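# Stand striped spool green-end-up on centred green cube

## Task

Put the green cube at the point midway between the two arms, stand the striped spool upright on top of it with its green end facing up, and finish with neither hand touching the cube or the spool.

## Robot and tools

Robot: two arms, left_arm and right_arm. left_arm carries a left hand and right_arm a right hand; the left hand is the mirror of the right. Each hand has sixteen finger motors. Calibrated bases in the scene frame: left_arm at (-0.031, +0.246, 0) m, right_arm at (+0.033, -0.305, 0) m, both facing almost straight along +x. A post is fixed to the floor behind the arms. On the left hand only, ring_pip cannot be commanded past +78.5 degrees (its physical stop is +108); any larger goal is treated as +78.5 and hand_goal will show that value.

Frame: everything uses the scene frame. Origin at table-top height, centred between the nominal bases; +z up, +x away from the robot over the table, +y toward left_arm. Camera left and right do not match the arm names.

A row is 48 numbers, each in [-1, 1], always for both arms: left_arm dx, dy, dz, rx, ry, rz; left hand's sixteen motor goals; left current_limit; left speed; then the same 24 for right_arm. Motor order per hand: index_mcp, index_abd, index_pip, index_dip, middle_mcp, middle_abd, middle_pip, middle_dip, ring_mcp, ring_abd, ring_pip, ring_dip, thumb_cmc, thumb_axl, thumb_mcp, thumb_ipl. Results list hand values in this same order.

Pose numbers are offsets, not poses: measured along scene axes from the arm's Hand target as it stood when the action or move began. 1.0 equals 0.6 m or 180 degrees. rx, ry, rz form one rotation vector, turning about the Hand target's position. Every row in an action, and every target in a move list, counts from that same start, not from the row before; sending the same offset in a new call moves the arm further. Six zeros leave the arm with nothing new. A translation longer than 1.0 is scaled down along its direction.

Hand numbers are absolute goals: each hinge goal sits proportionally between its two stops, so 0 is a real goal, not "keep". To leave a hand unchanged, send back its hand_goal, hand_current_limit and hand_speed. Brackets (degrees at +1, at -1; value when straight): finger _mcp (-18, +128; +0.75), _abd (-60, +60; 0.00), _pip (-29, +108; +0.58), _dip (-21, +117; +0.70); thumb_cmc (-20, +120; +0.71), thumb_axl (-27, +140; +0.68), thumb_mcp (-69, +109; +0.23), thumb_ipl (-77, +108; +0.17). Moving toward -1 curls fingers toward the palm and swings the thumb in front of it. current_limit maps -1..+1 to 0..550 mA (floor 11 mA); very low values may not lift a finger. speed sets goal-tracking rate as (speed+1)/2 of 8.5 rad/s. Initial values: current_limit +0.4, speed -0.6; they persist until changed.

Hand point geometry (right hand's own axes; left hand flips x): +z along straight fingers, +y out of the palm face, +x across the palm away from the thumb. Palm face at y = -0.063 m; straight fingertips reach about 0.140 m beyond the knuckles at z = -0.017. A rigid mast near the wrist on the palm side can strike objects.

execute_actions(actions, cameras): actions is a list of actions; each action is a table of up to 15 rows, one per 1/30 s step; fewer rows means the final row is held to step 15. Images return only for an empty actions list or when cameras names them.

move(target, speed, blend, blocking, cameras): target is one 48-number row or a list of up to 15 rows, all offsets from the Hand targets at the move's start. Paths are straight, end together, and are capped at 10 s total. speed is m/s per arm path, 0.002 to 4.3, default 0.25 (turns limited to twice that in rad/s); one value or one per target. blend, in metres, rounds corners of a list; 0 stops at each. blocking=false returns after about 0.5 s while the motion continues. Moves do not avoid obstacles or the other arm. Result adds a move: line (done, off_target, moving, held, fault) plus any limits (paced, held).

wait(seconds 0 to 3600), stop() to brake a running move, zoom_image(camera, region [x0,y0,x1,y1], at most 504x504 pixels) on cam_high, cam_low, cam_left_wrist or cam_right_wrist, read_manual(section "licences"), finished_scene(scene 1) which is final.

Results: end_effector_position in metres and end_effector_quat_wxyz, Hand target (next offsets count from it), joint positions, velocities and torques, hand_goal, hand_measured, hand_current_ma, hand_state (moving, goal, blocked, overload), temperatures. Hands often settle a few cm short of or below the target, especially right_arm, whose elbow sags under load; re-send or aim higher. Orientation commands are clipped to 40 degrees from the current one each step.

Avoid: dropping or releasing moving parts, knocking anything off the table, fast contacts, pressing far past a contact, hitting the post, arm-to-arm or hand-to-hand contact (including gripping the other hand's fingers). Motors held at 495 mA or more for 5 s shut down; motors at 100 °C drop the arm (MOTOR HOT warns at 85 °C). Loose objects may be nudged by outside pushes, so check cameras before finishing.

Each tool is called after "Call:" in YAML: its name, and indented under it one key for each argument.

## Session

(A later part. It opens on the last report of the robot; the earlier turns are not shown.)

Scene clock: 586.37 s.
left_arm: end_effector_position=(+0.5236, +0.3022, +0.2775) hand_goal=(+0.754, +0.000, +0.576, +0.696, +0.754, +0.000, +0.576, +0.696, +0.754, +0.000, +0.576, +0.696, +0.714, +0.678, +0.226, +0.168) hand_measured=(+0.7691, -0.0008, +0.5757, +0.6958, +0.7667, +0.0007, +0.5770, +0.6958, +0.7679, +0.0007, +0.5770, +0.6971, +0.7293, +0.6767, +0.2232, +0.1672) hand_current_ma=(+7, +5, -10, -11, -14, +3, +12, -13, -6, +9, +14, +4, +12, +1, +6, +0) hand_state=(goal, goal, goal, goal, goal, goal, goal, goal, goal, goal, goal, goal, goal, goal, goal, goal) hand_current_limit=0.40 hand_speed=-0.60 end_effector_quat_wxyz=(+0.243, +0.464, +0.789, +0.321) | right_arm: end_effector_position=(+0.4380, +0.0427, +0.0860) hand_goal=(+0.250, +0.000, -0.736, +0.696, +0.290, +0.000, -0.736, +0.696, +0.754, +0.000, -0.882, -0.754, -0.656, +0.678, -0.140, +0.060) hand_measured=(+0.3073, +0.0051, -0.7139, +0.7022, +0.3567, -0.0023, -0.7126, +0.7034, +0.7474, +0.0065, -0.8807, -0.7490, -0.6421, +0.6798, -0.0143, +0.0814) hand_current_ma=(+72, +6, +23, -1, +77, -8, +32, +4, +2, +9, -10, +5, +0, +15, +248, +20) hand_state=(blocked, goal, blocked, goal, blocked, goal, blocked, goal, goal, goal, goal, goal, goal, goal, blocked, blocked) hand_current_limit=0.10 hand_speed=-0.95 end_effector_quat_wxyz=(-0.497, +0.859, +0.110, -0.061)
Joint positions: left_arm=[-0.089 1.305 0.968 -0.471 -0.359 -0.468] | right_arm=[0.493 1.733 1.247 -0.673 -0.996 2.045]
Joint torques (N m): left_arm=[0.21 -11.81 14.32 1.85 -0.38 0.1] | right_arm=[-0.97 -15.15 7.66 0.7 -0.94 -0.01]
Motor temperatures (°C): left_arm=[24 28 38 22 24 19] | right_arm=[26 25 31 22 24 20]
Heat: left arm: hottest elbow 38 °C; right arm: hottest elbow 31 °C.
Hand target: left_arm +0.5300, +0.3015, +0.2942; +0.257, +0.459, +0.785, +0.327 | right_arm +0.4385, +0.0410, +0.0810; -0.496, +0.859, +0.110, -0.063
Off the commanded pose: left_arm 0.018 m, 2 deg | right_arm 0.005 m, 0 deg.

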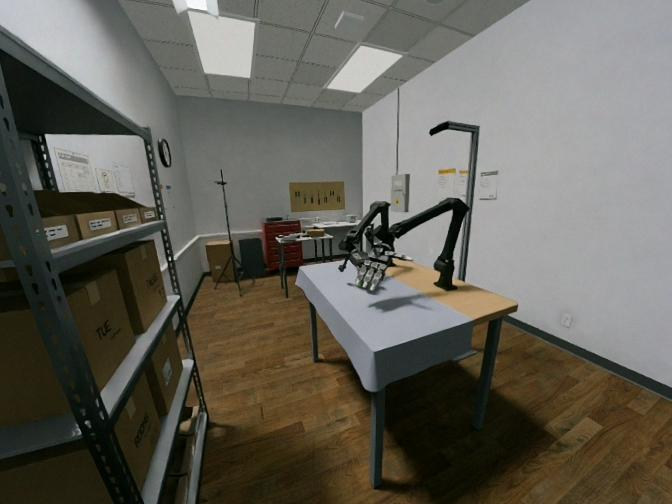

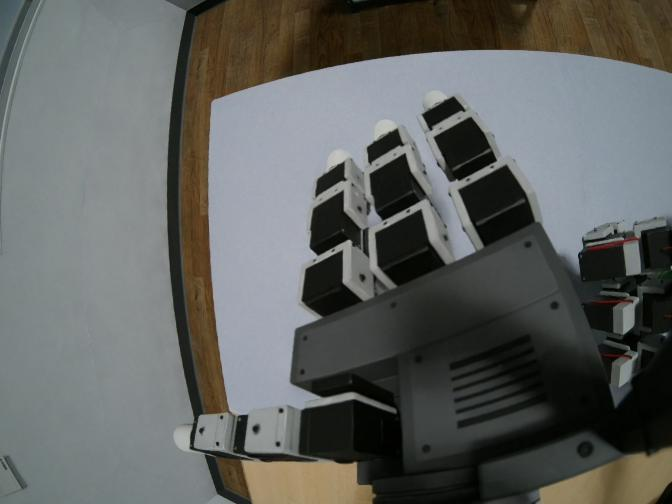

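Call:
move:
  target: [0,0,0,0,0,0,0.754,0,0.576,0.696,0.754,0,0.576,0.696,0.754,0,0.576,0.696,0.714,0.678,0.226,0.168,0.4,-0.6,0.004,0.0025,-0.006,0,0,0,0.25,0,-0.737,0.696,0.29,0,-0.737,0.696,0.753,0,-0.883,-0.754,-0.657,0.677,-0.14,0.059,0.1,-0.95]
  speed: 0.03
  cameras: ["cam_high","cam_right_wrist"]

Call:
zoom_image:
  camera: "cam_right_wrist"
  region: [410, 0, 630, 190]

Call:
zoom_image:
  camera: "cam_high"
  region: [292, 200, 332, 240]

Scene clock: 598.47 s.
left_arm: end_effector_position=(+0.5236, +0.3022, +0.2775) hand_goal=(+0.754, +0.000, +0.576, +0.696, +0.754, +0.000, +0.576, +0.696, +0.754, +0.000, +0.576, +0.696, +0.714, +0.678, +0.226, +0.168) hand_measured=(+0.7691, +0.0007, +0.5770, +0.6971, +0.7667, -0.0008, +0.5770, +0.6958, +0.7691, +0.0007, +0.5770, +0.6958, +0.7293, +0.6777, +0.2222, +0.1681) hand_current_ma=(+12, +1, +5, +2, -7, +15, +14, +4, -5, -6, +15, -5, +4, -2, -9, +3) hand_state=(goal, goal, goal, goal, goal, goal, goal, goal, goal, goal, goal, goal, goal, goal, goal, goal) hand_current_limit=0.40 hand_speed=-0.60 end_effector_quat_wxyz=(+0.243, +0.464, +0.789, +0.321) | right_arm: end_effector_position=(+0.4380, +0.0427, +0.0860) hand_goal=(+0.250, +0.000, -0.736, +0.696, +0.290, +0.000, -0.736, +0.696, +0.754, +0.000, -0.882, -0.754, -0.656, +0.678, -0.140, +0.060) hand_measured=(+0.3073, +0.0065, -0.7139, +0.7022, +0.3567, -0.0023, -0.7113, +0.7034, +0.7462, +0.0065, -0.8794, -0.7490, -0.6421, +0.6798, -0.0143, +0.0814) hand_current_ma=(+65, +6, +25, -2, +77, -3, +29, -3, -2, +6, -6, +5, +0, +9, +249, +19) hand_state=(blocked, goal, blocked, goal, blocked, goal, blocked, goal, goal, goal, goal, goal, goal, goal, blocked, blocked) hand_current_limit=0.10 hand_speed=-0.95 end_effector_quat_wxyz=(-0.497, +0.859, +0.110, -0.061)
Joint positions: left_arm=[-0.089 1.305 0.968 -0.471 -0.359 -0.468] | right_arm=[0.493 1.733 1.247 -0.673 -0.996 2.045]
Joint torques (N m): left_arm=[0.44 -11.99 14.31 1.95 -0.4 0.1] | right_arm=[-0.97 -14.21 8.03 0.96 -0.93 -0.02]
Heat: left arm: hottest elbow 38 °C; right arm: hottest elbow 31 °C.
Hand target: left_arm +0.5300, +0.3015, +0.2942; +0.257, +0.459, +0.785, +0.327 | right_arm +0.4409, +0.0425, +0.0774; -0.496, +0.859, +0.110, -0.063
Off the commanded pose: left_arm 0.018 m, 2 deg | right_arm 0.009 m, 0 deg.
move: done

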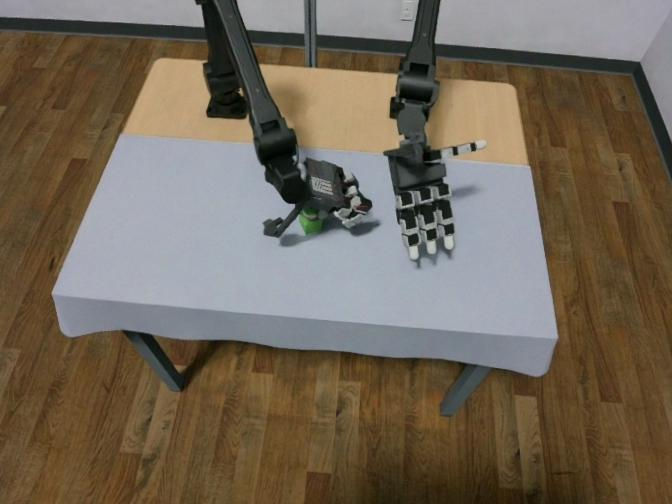

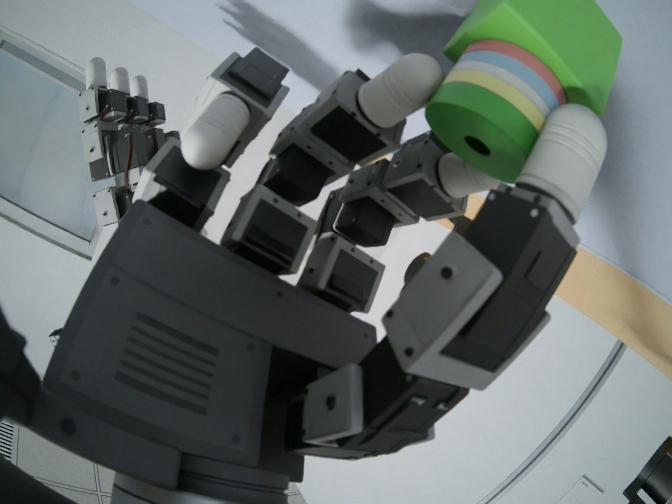

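Scaled by 2.291 from the camera's image (finer frame: 960x720).

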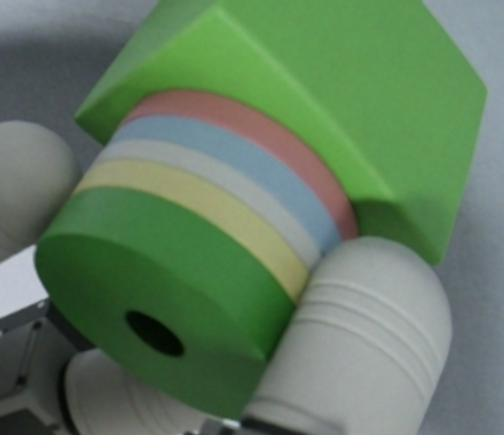

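Scaled by 12.600 from the camera's image (finer frame: 960x720).

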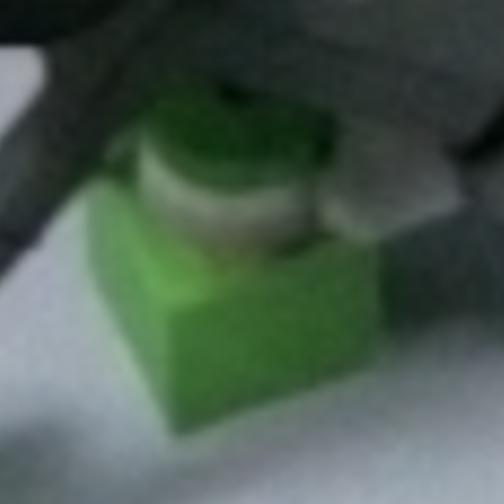

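Call:
move:
  target: [0,0,0,0,0,0,0.754,0,0.576,0.696,0.754,0,0.576,0.696,0.754,0,0.576,0.696,0.714,0.678,0.226,0.168,0.4,-0.6,0,0,-0.007,0,0,0,0.25,0,-0.737,0.696,0.29,0,-0.737,0.696,0.753,0,-0.883,-0.754,-0.657,0.677,-0.14,0.059,0.1,-0.95]
  speed: 0.03
  cameras: ["cam_right_wrist"]

Call:
zoom_image:
  camera: "cam_right_wrist"
  region: [410, 0, 630, 190]

Scene clock: 602.53 s.
left_arm: end_effector_position=(+0.5236, +0.3022, +0.2775) hand_goal=(+0.754, +0.000, +0.576, +0.696, +0.754, +0.000, +0.576, +0.696, +0.754, +0.000, +0.576, +0.696, +0.714, +0.678, +0.226, +0.168) hand_measured=(+0.7691, -0.0008, +0.5770, +0.6958, +0.7679, +0.0007, +0.5770, +0.6958, +0.7691, -0.0008, +0.5770, +0.6958, +0.7293, +0.6777, +0.2222, +0.1681) hand_current_ma=(+16, +6, -1, -7, -7, +2, +18, -5, -3, +0, +12, -5, +13, -8, +13, +9) hand_state=(goal, goal, goal, goal, goal, goal, goal, goal, goal, goal, goal, goal, goal, goal, goal, goal) hand_current_limit=0.40 hand_speed=-0.60 end_effector_quat_wxyz=(+0.243, +0.464, +0.789, +0.321) | right_arm: end_effector_position=(+0.4380, +0.0427, +0.0859) hand_goal=(+0.250, +0.000, -0.736, +0.696, +0.290, +0.000, -0.736, +0.696, +0.754, +0.000, -0.882, -0.754, -0.656, +0.678, -0.140, +0.060) hand_measured=(+0.3073, +0.0065, -0.7151, +0.7022, +0.3567, -0.0023, -0.7126, +0.7034, +0.7462, +0.0051, -0.8794, -0.7490, -0.6433, +0.6809, -0.0143, +0.0814) hand_current_ma=(+65, +8, +26, +6, +75, -7, +30, -5, -5, +2, -12, +2, +3, +7, +252, +25) hand_state=(blocked, goal, blocked, goal, blocked, goal, blocked, goal, goal, goal, goal, goal, goal, goal, blocked, blocked) hand_current_limit=0.10 hand_speed=-0.95 end_effector_quat_wxyz=(-0.497, +0.859, +0.110, -0.061)
Joint positions: left_arm=[-0.089 1.305 0.968 -0.471 -0.359 -0.468] | right_arm=[0.493 1.734 1.247 -0.673 -0.996 2.045]
Joint torques (N m): left_arm=[0.67 -11.81 14.42 1.91 -0.4 0.11] | right_arm=[-1.03 -13.68 7.61 1.33 -0.93 -0.02]
Heat: left arm: hottest elbow 38 °C; right arm: hottest elbow 31 °C.
Hand target: left_arm +0.5300, +0.3015, +0.2942; +0.257, +0.459, +0.785, +0.327 | right_arm +0.4409, +0.0425, +0.0731; -0.496, +0.859, +0.109, -0.063
Off the commanded pose: left_arm 0.018 m, 2 deg | right_arm 0.013 m, 0 deg.
move: off_target (right_arm)

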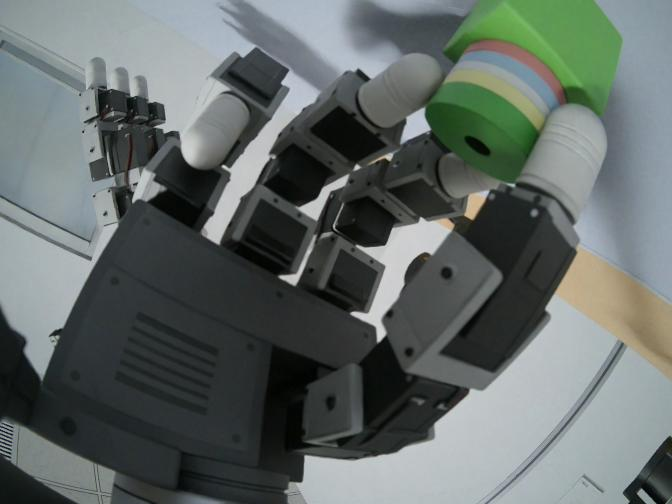

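Scaled by 2.291 from the camera's image (finer frame: 960x720).

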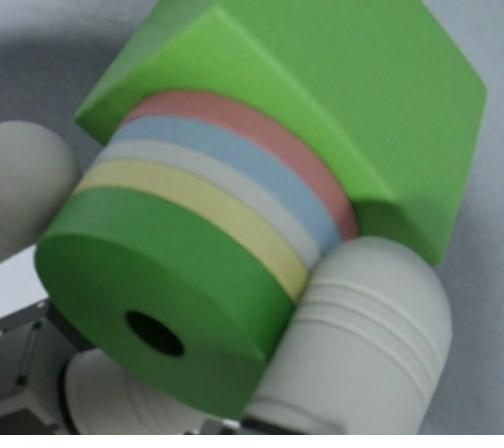

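Call:
move:
  target:
    - [0,0,0,0,0,0,0.754,0,0.576,0.696,0.754,0,0.576,0.696,0.754,0,0.576,0.696,0.714,0.678,0.226,0.168,0.4,-0.6,0,0,0.006,0,0,0,0.27,0,-0.737,0.696,0.31,0,-0.737,0.696,0.753,0,-0.883,-0.754,-0.657,0.677,-0.10,0.059,0.1,-0.95]
    - [0,0,0,0,0,0,0.754,0,0.576,0.696,0.754,0,0.576,0.696,0.754,0,0.576,0.696,0.714,0.678,0.226,0.168,0.4,-0.6,0,0,0.006,0,0,0,0.285,0,-0.737,0.696,0.33,0,-0.737,0.696,0.753,0,-0.883,-0.754,-0.657,0.677,-0.06,0.059,0.1,-0.95]
  speed: 0.03
  cameras: ["cam_right_wrist"]

Scene clock: 607.10 s.
left_arm: end_effector_position=(+0.5236, +0.3022, +0.2775) hand_goal=(+0.754, +0.000, +0.576, +0.696, +0.754, +0.000, +0.576, +0.696, +0.754, +0.000, +0.576, +0.696, +0.714, +0.678, +0.226, +0.168) hand_measured=(+0.7691, -0.0008, +0.5770, +0.6958, +0.7679, +0.0007, +0.5757, +0.6958, +0.7679, +0.0007, +0.5770, +0.6958, +0.7305, +0.6767, +0.2232, +0.1681) hand_current_ma=(+3, -5, +10, -5, -2, -2, -5, +4, +0, -4, +10, -1, +10, -7, -5, -4) hand_state=(goal, goal, goal, goal, goal, goal, goal, goal, goal, goal, goal, goal, goal, goal, goal, goal) hand_current_limit=0.40 hand_speed=-0.60 end_effector_quat_wxyz=(+0.243, +0.464, +0.789, +0.321) | right_arm: end_effector_position=(+0.4380, +0.0427, +0.0859) hand_goal=(+0.286, +0.000, -0.736, +0.696, +0.330, +0.000, -0.736, +0.696, +0.754, +0.000, -0.882, -0.754, -0.656, +0.678, -0.060, +0.060) hand_measured=(+0.3073, +0.0051, -0.7151, +0.7022, +0.3555, -0.0023, -0.7126, +0.7034, +0.7474, +0.0051, -0.8794, -0.7490, -0.6433, +0.6809, -0.0133, +0.0814) hand_current_ma=(+20, +2, +19, -1, +17, -10, +33, +0, +1, +4, -18, +5, -5, +10, +64, +23) hand_state=(blocked, goal, blocked, goal, blocked, goal, blocked, goal, goal, goal, goal, goal, goal, goal, blocked, blocked) hand_current_limit=0.10 hand_speed=-0.95 end_effector_quat_wxyz=(-0.497, +0.859, +0.110, -0.061)
Joint positions: left_arm=[-0.089 1.305 0.968 -0.471 -0.359 -0.468] | right_arm=[0.493 1.734 1.247 -0.673 -0.996 2.045]
Joint torques (N m): left_arm=[0.44 -12.1 14.28 1.84 -0.37 0.11] | right_arm=[-0.97 -14.1 7.99 1.01 -0.93 -0.02]
Heat: left arm: hottest elbow 38 °C; right arm: hottest elbow 31 °C.
Hand target: left_arm +0.5300, +0.3015, +0.2942; +0.257, +0.459, +0.785, +0.327 | right_arm +0.4409, +0.0425, +0.0767; -0.496, +0.859, +0.109, -0.063
Off the commanded pose: left_arm 0.018 m, 2 deg | right_arm 0.010 m, 0 deg.
move: done

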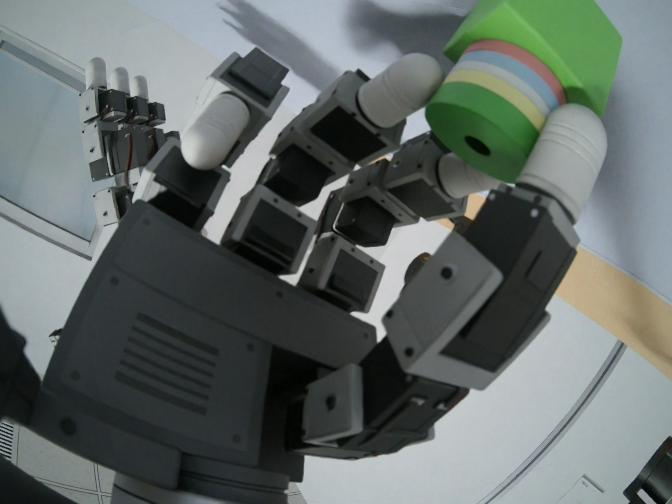

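Call:
move:
  target:
    - [0,0,0,0,0,0,0.754,0,0.576,0.696,0.754,0,0.576,0.696,0.754,0,0.576,0.696,0.714,0.678,0.226,0.168,0.4,-0.6,0,0,0,0,0,0,0.308,0,-0.737,0.696,0.357,0,-0.737,0.696,0.753,0,-0.883,-0.754,-0.657,0.677,-0.02,0.059,0.1,-0.96]
    - [0,0,0,0,0,0,0.754,0,0.576,0.696,0.754,0,0.576,0.696,0.754,0,0.576,0.696,0.714,0.678,0.226,0.168,0.4,-0.6,0,0,0,0,0,0,0.33,0,-0.737,0.696,0.38,0,-0.737,0.696,0.753,0,-0.883,-0.754,-0.657,0.677,0.01,0.059,0.1,-0.96]
  speed: 0.03
  cameras: ["cam_right_wrist"]

Call:
zoom_image:
  camera: "cam_right_wrist"
  region: [410, 0, 630, 190]

Scene clock: 610.80 s.
left_arm: end_effector_position=(+0.5236, +0.3022, +0.2775) hand_goal=(+0.754, +0.000, +0.576, +0.696, +0.754, +0.000, +0.576, +0.696, +0.754, +0.000, +0.576, +0.696, +0.714, +0.678, +0.226, +0.168) hand_measured=(+0.7691, +0.0007, +0.5770, +0.6958, +0.7667, +0.0007, +0.5770, +0.6971, +0.7679, +0.0007, +0.5770, +0.6958, +0.7293, +0.6767, +0.2222, +0.1681) hand_current_ma=(+6, -12, +11, -11, -2, +14, +5, -2, -7, +9, -1, -3, +11, -4, -2, +3) hand_state=(goal, goal, goal, goal, goal, goal, goal, goal, goal, goal, goal, goal, goal, goal, goal, goal) hand_current_limit=0.40 hand_speed=-0.60 end_effector_quat_wxyz=(+0.243, +0.464, +0.789, +0.321) | right_arm: end_effector_position=(+0.4380, +0.0427, +0.0859) hand_goal=(+0.330, +0.000, -0.736, +0.696, +0.380, +0.000, -0.736, +0.696, +0.754, +0.000, -0.882, -0.754, -0.656, +0.678, +0.010, +0.060) hand_measured=(+0.3121, +0.0051, -0.7203, +0.7022, +0.3639, -0.0023, -0.7190, +0.7022, +0.7474, +0.0065, -0.8794, -0.7490, -0.6471, +0.6798, +0.0025, +0.0652) hand_current_ma=(-14, +6, +10, -5, -20, -8, +20, +6, -2, +6, -8, +3, +0, +9, -15, -4) hand_state=(goal, goal, goal, goal, goal, goal, goal, goal, goal, goal, goal, goal, goal, goal, goal, goal) hand_current_limit=0.10 hand_speed=-0.96 end_effector_quat_wxyz=(-0.497, +0.859, +0.110, -0.061)
Joint positions: left_arm=[-0.089 1.305 0.968 -0.471 -0.359 -0.468] | right_arm=[0.493 1.734 1.247 -0.673 -0.996 2.045]
Joint torques (N m): left_arm=[0.85 -11.93 14.39 1.88 -0.43 0.11] | right_arm=[-1.03 -14.21 7.97 0.98 -0.93 -0.01]
Heat: left arm: hottest elbow 38 °C; right arm: hottest elbow 31 °C.
Hand target: left_arm +0.5300, +0.3015, +0.2942; +0.257, +0.459, +0.785, +0.327 | right_arm +0.4409, +0.0425, +0.0767; -0.496, +0.859, +0.109, -0.063
Off the commanded pose: left_arm 0.018 m, 2 deg | right_arm 0.010 m, 0 deg.
move: done

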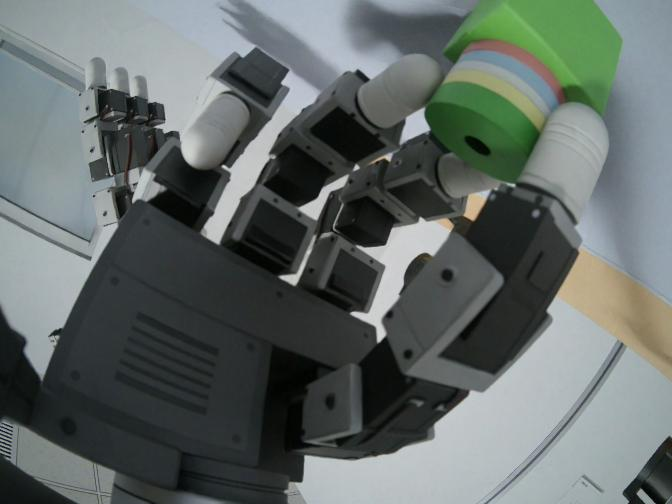

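Scaled by 2.291 from the camera's image (finer frame: 960x720).

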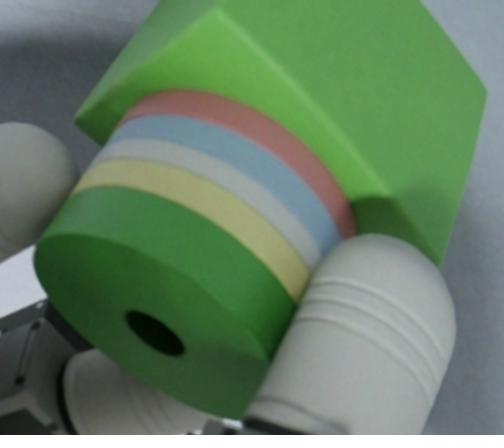

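Call:
move:
  target: [0,0,0,0,0,0,0.754,0,0.576,0.696,0.754,0,0.576,0.696,0.754,0,0.576,0.696,0.714,0.678,0.226,0.168,0.4,-0.6,0,0,0,0,0,0,0.50,0,-0.737,0.696,0.52,0,-0.737,0.696,0.753,0,-0.883,-0.754,-0.657,0.677,0.15,0.059,0.1,-0.93]
  speed: 0.03
  cameras: ["cam_right_wrist"]

Scene clock: 617.77 s.
left_arm: end_effector_position=(+0.5236, +0.3022, +0.2775) hand_goal=(+0.754, +0.000, +0.576, +0.696, +0.754, +0.000, +0.576, +0.696, +0.754, +0.000, +0.576, +0.696, +0.714, +0.678, +0.226, +0.168) hand_measured=(+0.7691, -0.0008, +0.5770, +0.6958, +0.7667, +0.0007, +0.5770, +0.6958, +0.7679, +0.0007, +0.5770, +0.6958, +0.7293, +0.6767, +0.2222, +0.1681) hand_current_ma=(-1, +4, +1, -12, -11, -2, -8, -12, -1, +0, +7, -3, +10, +0, +6, -6) hand_state=(goal, goal, goal, goal, goal, goal, goal, goal, goal, goal, goal, goal, goal, goal, goal, goal) hand_current_limit=0.40 hand_speed=-0.60 end_effector_quat_wxyz=(+0.243, +0.464, +0.789, +0.321) | right_arm: end_effector_position=(+0.4380, +0.0427, +0.0859) hand_goal=(+0.500, +0.000, -0.736, +0.696, +0.520, +0.000, -0.736, +0.696, +0.754, +0.000, -0.882, -0.754, -0.656, +0.678, +0.150, +0.060) hand_measured=(+0.4773, +0.0065, -0.7203, +0.7022, +0.4990, -0.0023, -0.7203, +0.7022, +0.7462, +0.0051, -0.8807, -0.7490, -0.6471, +0.6798, +0.1381, +0.0643) hand_current_ma=(-23, +7, +15, -2, -31, -5, +24, -9, +1, +2, -10, +2, -4, +4, -18, -6) hand_state=(blocked, goal, goal, goal, blocked, goal, goal, goal, goal, goal, goal, goal, goal, goal, goal, goal) hand_current_limit=0.10 hand_speed=-0.93 end_effector_quat_wxyz=(-0.497, +0.859, +0.110, -0.061)
Joint positions: left_arm=[-0.089 1.305 0.968 -0.471 -0.359 -0.468] | right_arm=[0.493 1.734 1.247 -0.673 -0.996 2.045]
Joint torques (N m): left_arm=[0.67 -11.63 14.43 1.94 -0.42 0.12] | right_arm=[-1.03 -14.15 7.95 0.99 -0.94 -0.03]
Heat: left arm: hottest elbow 38 °C; right arm: hottest elbow 31 °C.
Hand target: left_arm +0.5300, +0.3015, +0.2942; +0.257, +0.459, +0.785, +0.327 | right_arm +0.4409, +0.0425, +0.0767; -0.496, +0.859, +0.109, -0.063
Off the commanded pose: left_arm 0.018 m, 2 deg | right_arm 0.010 m, 0 deg.
move: done

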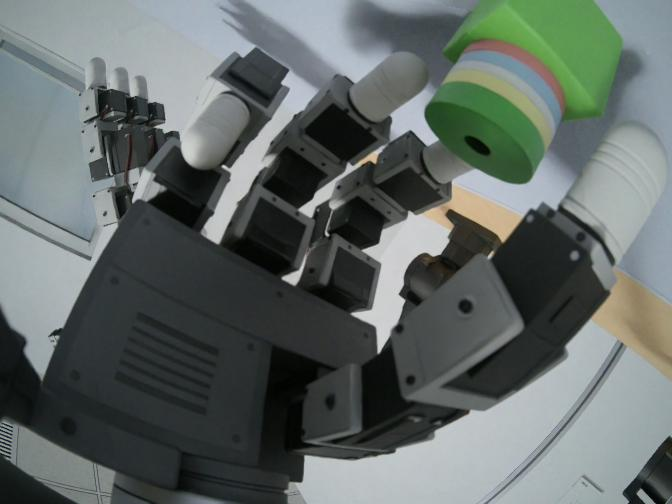

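Call:
move:
  target:
    - [0,0,0,0,0,0,0.754,0,0.576,0.696,0.754,0,0.576,0.696,0.754,0,0.576,0.696,0.714,0.678,0.226,0.168,0.4,-0.6,0,0,0,0,0,0,0.70,0,-0.737,0.696,0.70,0,-0.737,0.696,0.753,0,-0.883,-0.754,-0.657,0.677,0.2,0.059,0.1,-0.85]
    - [0,0,0,0,0,0,0.754,0,0.576,0.696,0.754,0,0.576,0.696,0.754,0,0.576,0.696,0.714,0.678,0.226,0.168,0.4,-0.6,0.008,0,0.12,0,0,0,0.70,0,-0.737,0.696,0.70,0,-0.737,0.696,0.753,0,-0.883,-0.754,-0.657,0.677,0.2,0.059,0.1,-0.85]
  speed: 0.08
  cameras: ["cam_right_wrist"]

Scene clock: 623.37 s.
left_arm: end_effector_position=(+0.5236, +0.3022, +0.2775) hand_goal=(+0.754, +0.000, +0.576, +0.696, +0.754, +0.000, +0.576, +0.696, +0.754, +0.000, +0.576, +0.696, +0.714, +0.678, +0.226, +0.168) hand_measured=(+0.7691, -0.0008, +0.5757, +0.6971, +0.7679, +0.0007, +0.5757, +0.6958, +0.7679, -0.0008, +0.5770, +0.6958, +0.7305, +0.6777, +0.2222, +0.1681) hand_current_ma=(+3, +4, +0, +5, -5, +17, +11, -3, -12, +10, +5, -7, +6, -6, -2, +4) hand_state=(goal, goal, goal, goal, goal, goal, goal, goal, goal, goal, goal, goal, goal, goal, goal, goal) hand_current_limit=0.40 hand_speed=-0.60 end_effector_quat_wxyz=(+0.243, +0.464, +0.789, +0.321) | right_arm: end_effector_position=(+0.4331, +0.0398, +0.1315) hand_goal=(+0.700, +0.000, -0.736, +0.696, +0.700, +0.000, -0.736, +0.696, +0.754, +0.000, -0.882, -0.754, -0.656, +0.678, +0.200, +0.060) hand_measured=(+0.6727, +0.0051, -0.7216, +0.7034, +0.6751, -0.0023, -0.7216, +0.7022, +0.7474, +0.0065, -0.8794, -0.7490, -0.6496, +0.6809, +0.1886, +0.0595) hand_current_ma=(-28, +5, +11, -3, -30, -4, +19, -12, +2, +5, -10, +4, -5, +14, -13, -10) hand_state=(blocked, goal, goal, goal, blocked, goal, goal, goal, goal, goal, goal, goal, goal, goal, goal, goal) hand_current_limit=0.10 hand_speed=-0.85 end_effector_quat_wxyz=(-0.489, +0.863, +0.101, -0.080)
Joint positions: left_arm=[-0.089 1.305 0.968 -0.471 -0.359 -0.468] | right_arm=[0.493 1.695 1.33 -0.844 -0.996 2.039]
Joint torques (N m): left_arm=[0.44 -12.1 14.3 1.89 -0.42 0.11] | right_arm=[-1.44 -16.5 11.04 0.27 -1.04 -0.02]
Heat: left arm: hottest elbow 38 °C; right arm: hottest elbow 31 °C.
Hand target: left_arm +0.5300, +0.3015, +0.2942; +0.257, +0.459, +0.785, +0.327 | right_arm +0.4456, +0.0424, +0.1487; -0.496, +0.859, +0.109, -0.064
Off the commanded pose: left_arm 0.018 m, 2 deg | right_arm 0.022 m, 2 deg.
move: off_target (right_arm)

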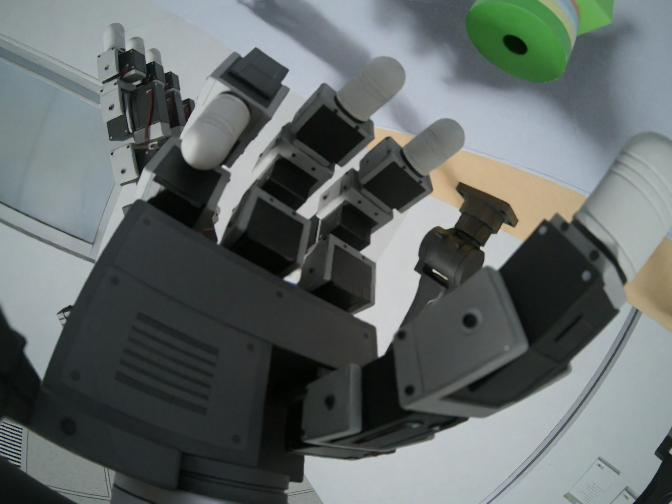

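Call:
move:
  target:
    - [0,0,0,0,0,0,0.754,0,0.576,0.696,0.754,0,0.576,0.696,0.754,0,0.576,0.696,0.714,0.678,0.226,0.168,0.4,-0.6,0,0,0.07,0,0,0,0.70,0,-0.737,0.696,0.70,0,-0.737,0.696,0.753,0,-0.883,-0.754,-0.657,0.677,0.2,0.059,0.1,-0.85]
    - [0,0,0,0,0,0,0.754,0,0.576,0.696,0.754,0,0.576,0.696,0.754,0,0.576,0.696,0.714,0.678,0.226,0.168,0.4,-0.6,0,-0.35,0.07,0,0,0,0.70,0,-0.737,0.696,0.70,0,-0.737,0.696,0.753,0,-0.883,-0.754,-0.657,0.677,0.2,0.059,0.1,-0.85]
  speed: 0.12
  blend: 0.02
  cameras: ["cam_high","cam_right_wrist"]

Call:
zoom_image:
  camera: "cam_high"
  region: [280, 190, 340, 250]

Scene clock: 631.07 s.
left_arm: end_effector_position=(+0.5236, +0.3022, +0.2775) hand_goal=(+0.754, +0.000, +0.576, +0.696, +0.754, +0.000, +0.576, +0.696, +0.754, +0.000, +0.576, +0.696, +0.714, +0.678, +0.226, +0.168) hand_measured=(+0.7691, +0.0007, +0.5770, +0.6958, +0.7679, -0.0008, +0.5770, +0.6958, +0.7679, +0.0007, +0.5770, +0.6958, +0.7293, +0.6777, +0.2222, +0.1681) hand_current_ma=(-2, +10, -1, +0, -3, +3, +5, +2, -6, +2, +7, -8, +13, -6, -5, -1) hand_state=(goal, goal, goal, goal, goal, goal, goal, goal, goal, goal, goal, goal, goal, goal, goal, goal) hand_current_limit=0.40 hand_speed=-0.60 end_effector_quat_wxyz=(+0.243, +0.464, +0.789, +0.321) | right_arm: end_effector_position=(+0.4390, -0.1661, +0.1889) hand_goal=(+0.700, +0.000, -0.736, +0.696, +0.700, +0.000, -0.736, +0.696, +0.754, +0.000, -0.882, -0.754, -0.656, +0.678, +0.200, +0.060) hand_measured=(+0.6739, +0.0007, -0.7216, +0.7022, +0.6751, -0.0008, -0.7228, +0.7022, +0.7474, +0.0051, -0.8794, -0.7490, -0.6496, +0.6809, +0.1886, +0.0595) hand_current_ma=(-29, +8, +18, +4, -31, -10, +19, -2, -2, +9, -8, +9, -7, +7, -17, -10) hand_state=(blocked, goal, goal, goal, blocked, goal, goal, goal, goal, goal, goal, goal, goal, goal, goal, goal) hand_current_limit=0.10 hand_speed=-0.85 end_effector_quat_wxyz=(-0.497, +0.859, +0.107, -0.065)
Joint positions: left_arm=[-0.089 1.305 0.968 -0.471 -0.359 -0.468] | right_arm=[0.079 1.613 1.387 -1.623 -1.026 1.254]
Joint torques (N m): left_arm=[0.62 -11.63 14.37 1.94 -0.42 0.12] | right_arm=[-1.14 -12.22 9.37 -0.76 -0.83 -0.03]
Heat: left arm: hottest elbow 38 °C; right arm: hottest elbow 31 °C.
Hand target: left_arm +0.5300, +0.3015, +0.2942; +0.257, +0.459, +0.785, +0.327 | right_arm +0.4455, -0.1675, +0.1907; -0.496, +0.859, +0.109, -0.064
Off the commanded pose: left_arm 0.018 m, 2 deg | right_arm 0.007 m, 0 deg.
move: done

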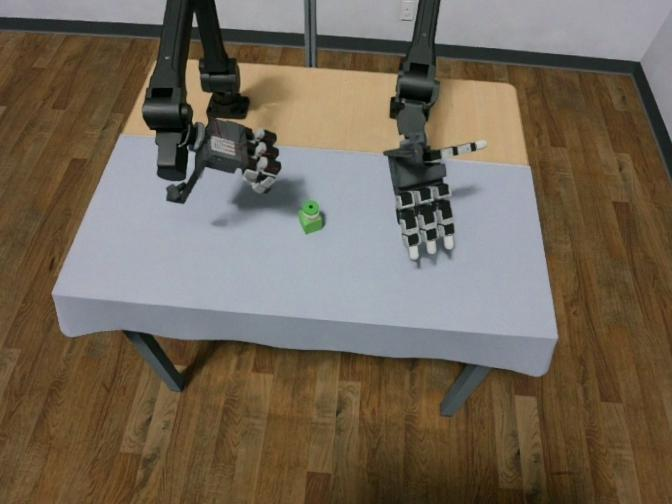

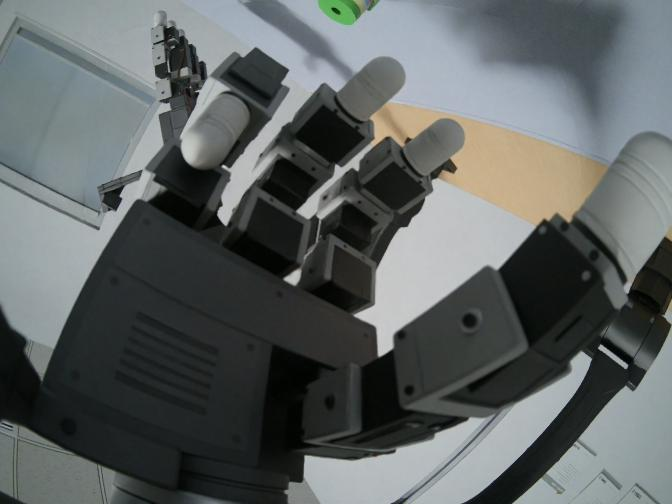

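Scaled by 8.400 from the camera's image (finer frame: 960x720).

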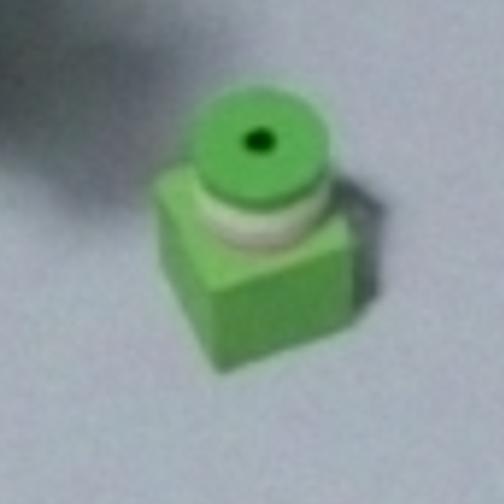

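Call:
finished_scene:
  scene: 1

The scene is finished: the task was done.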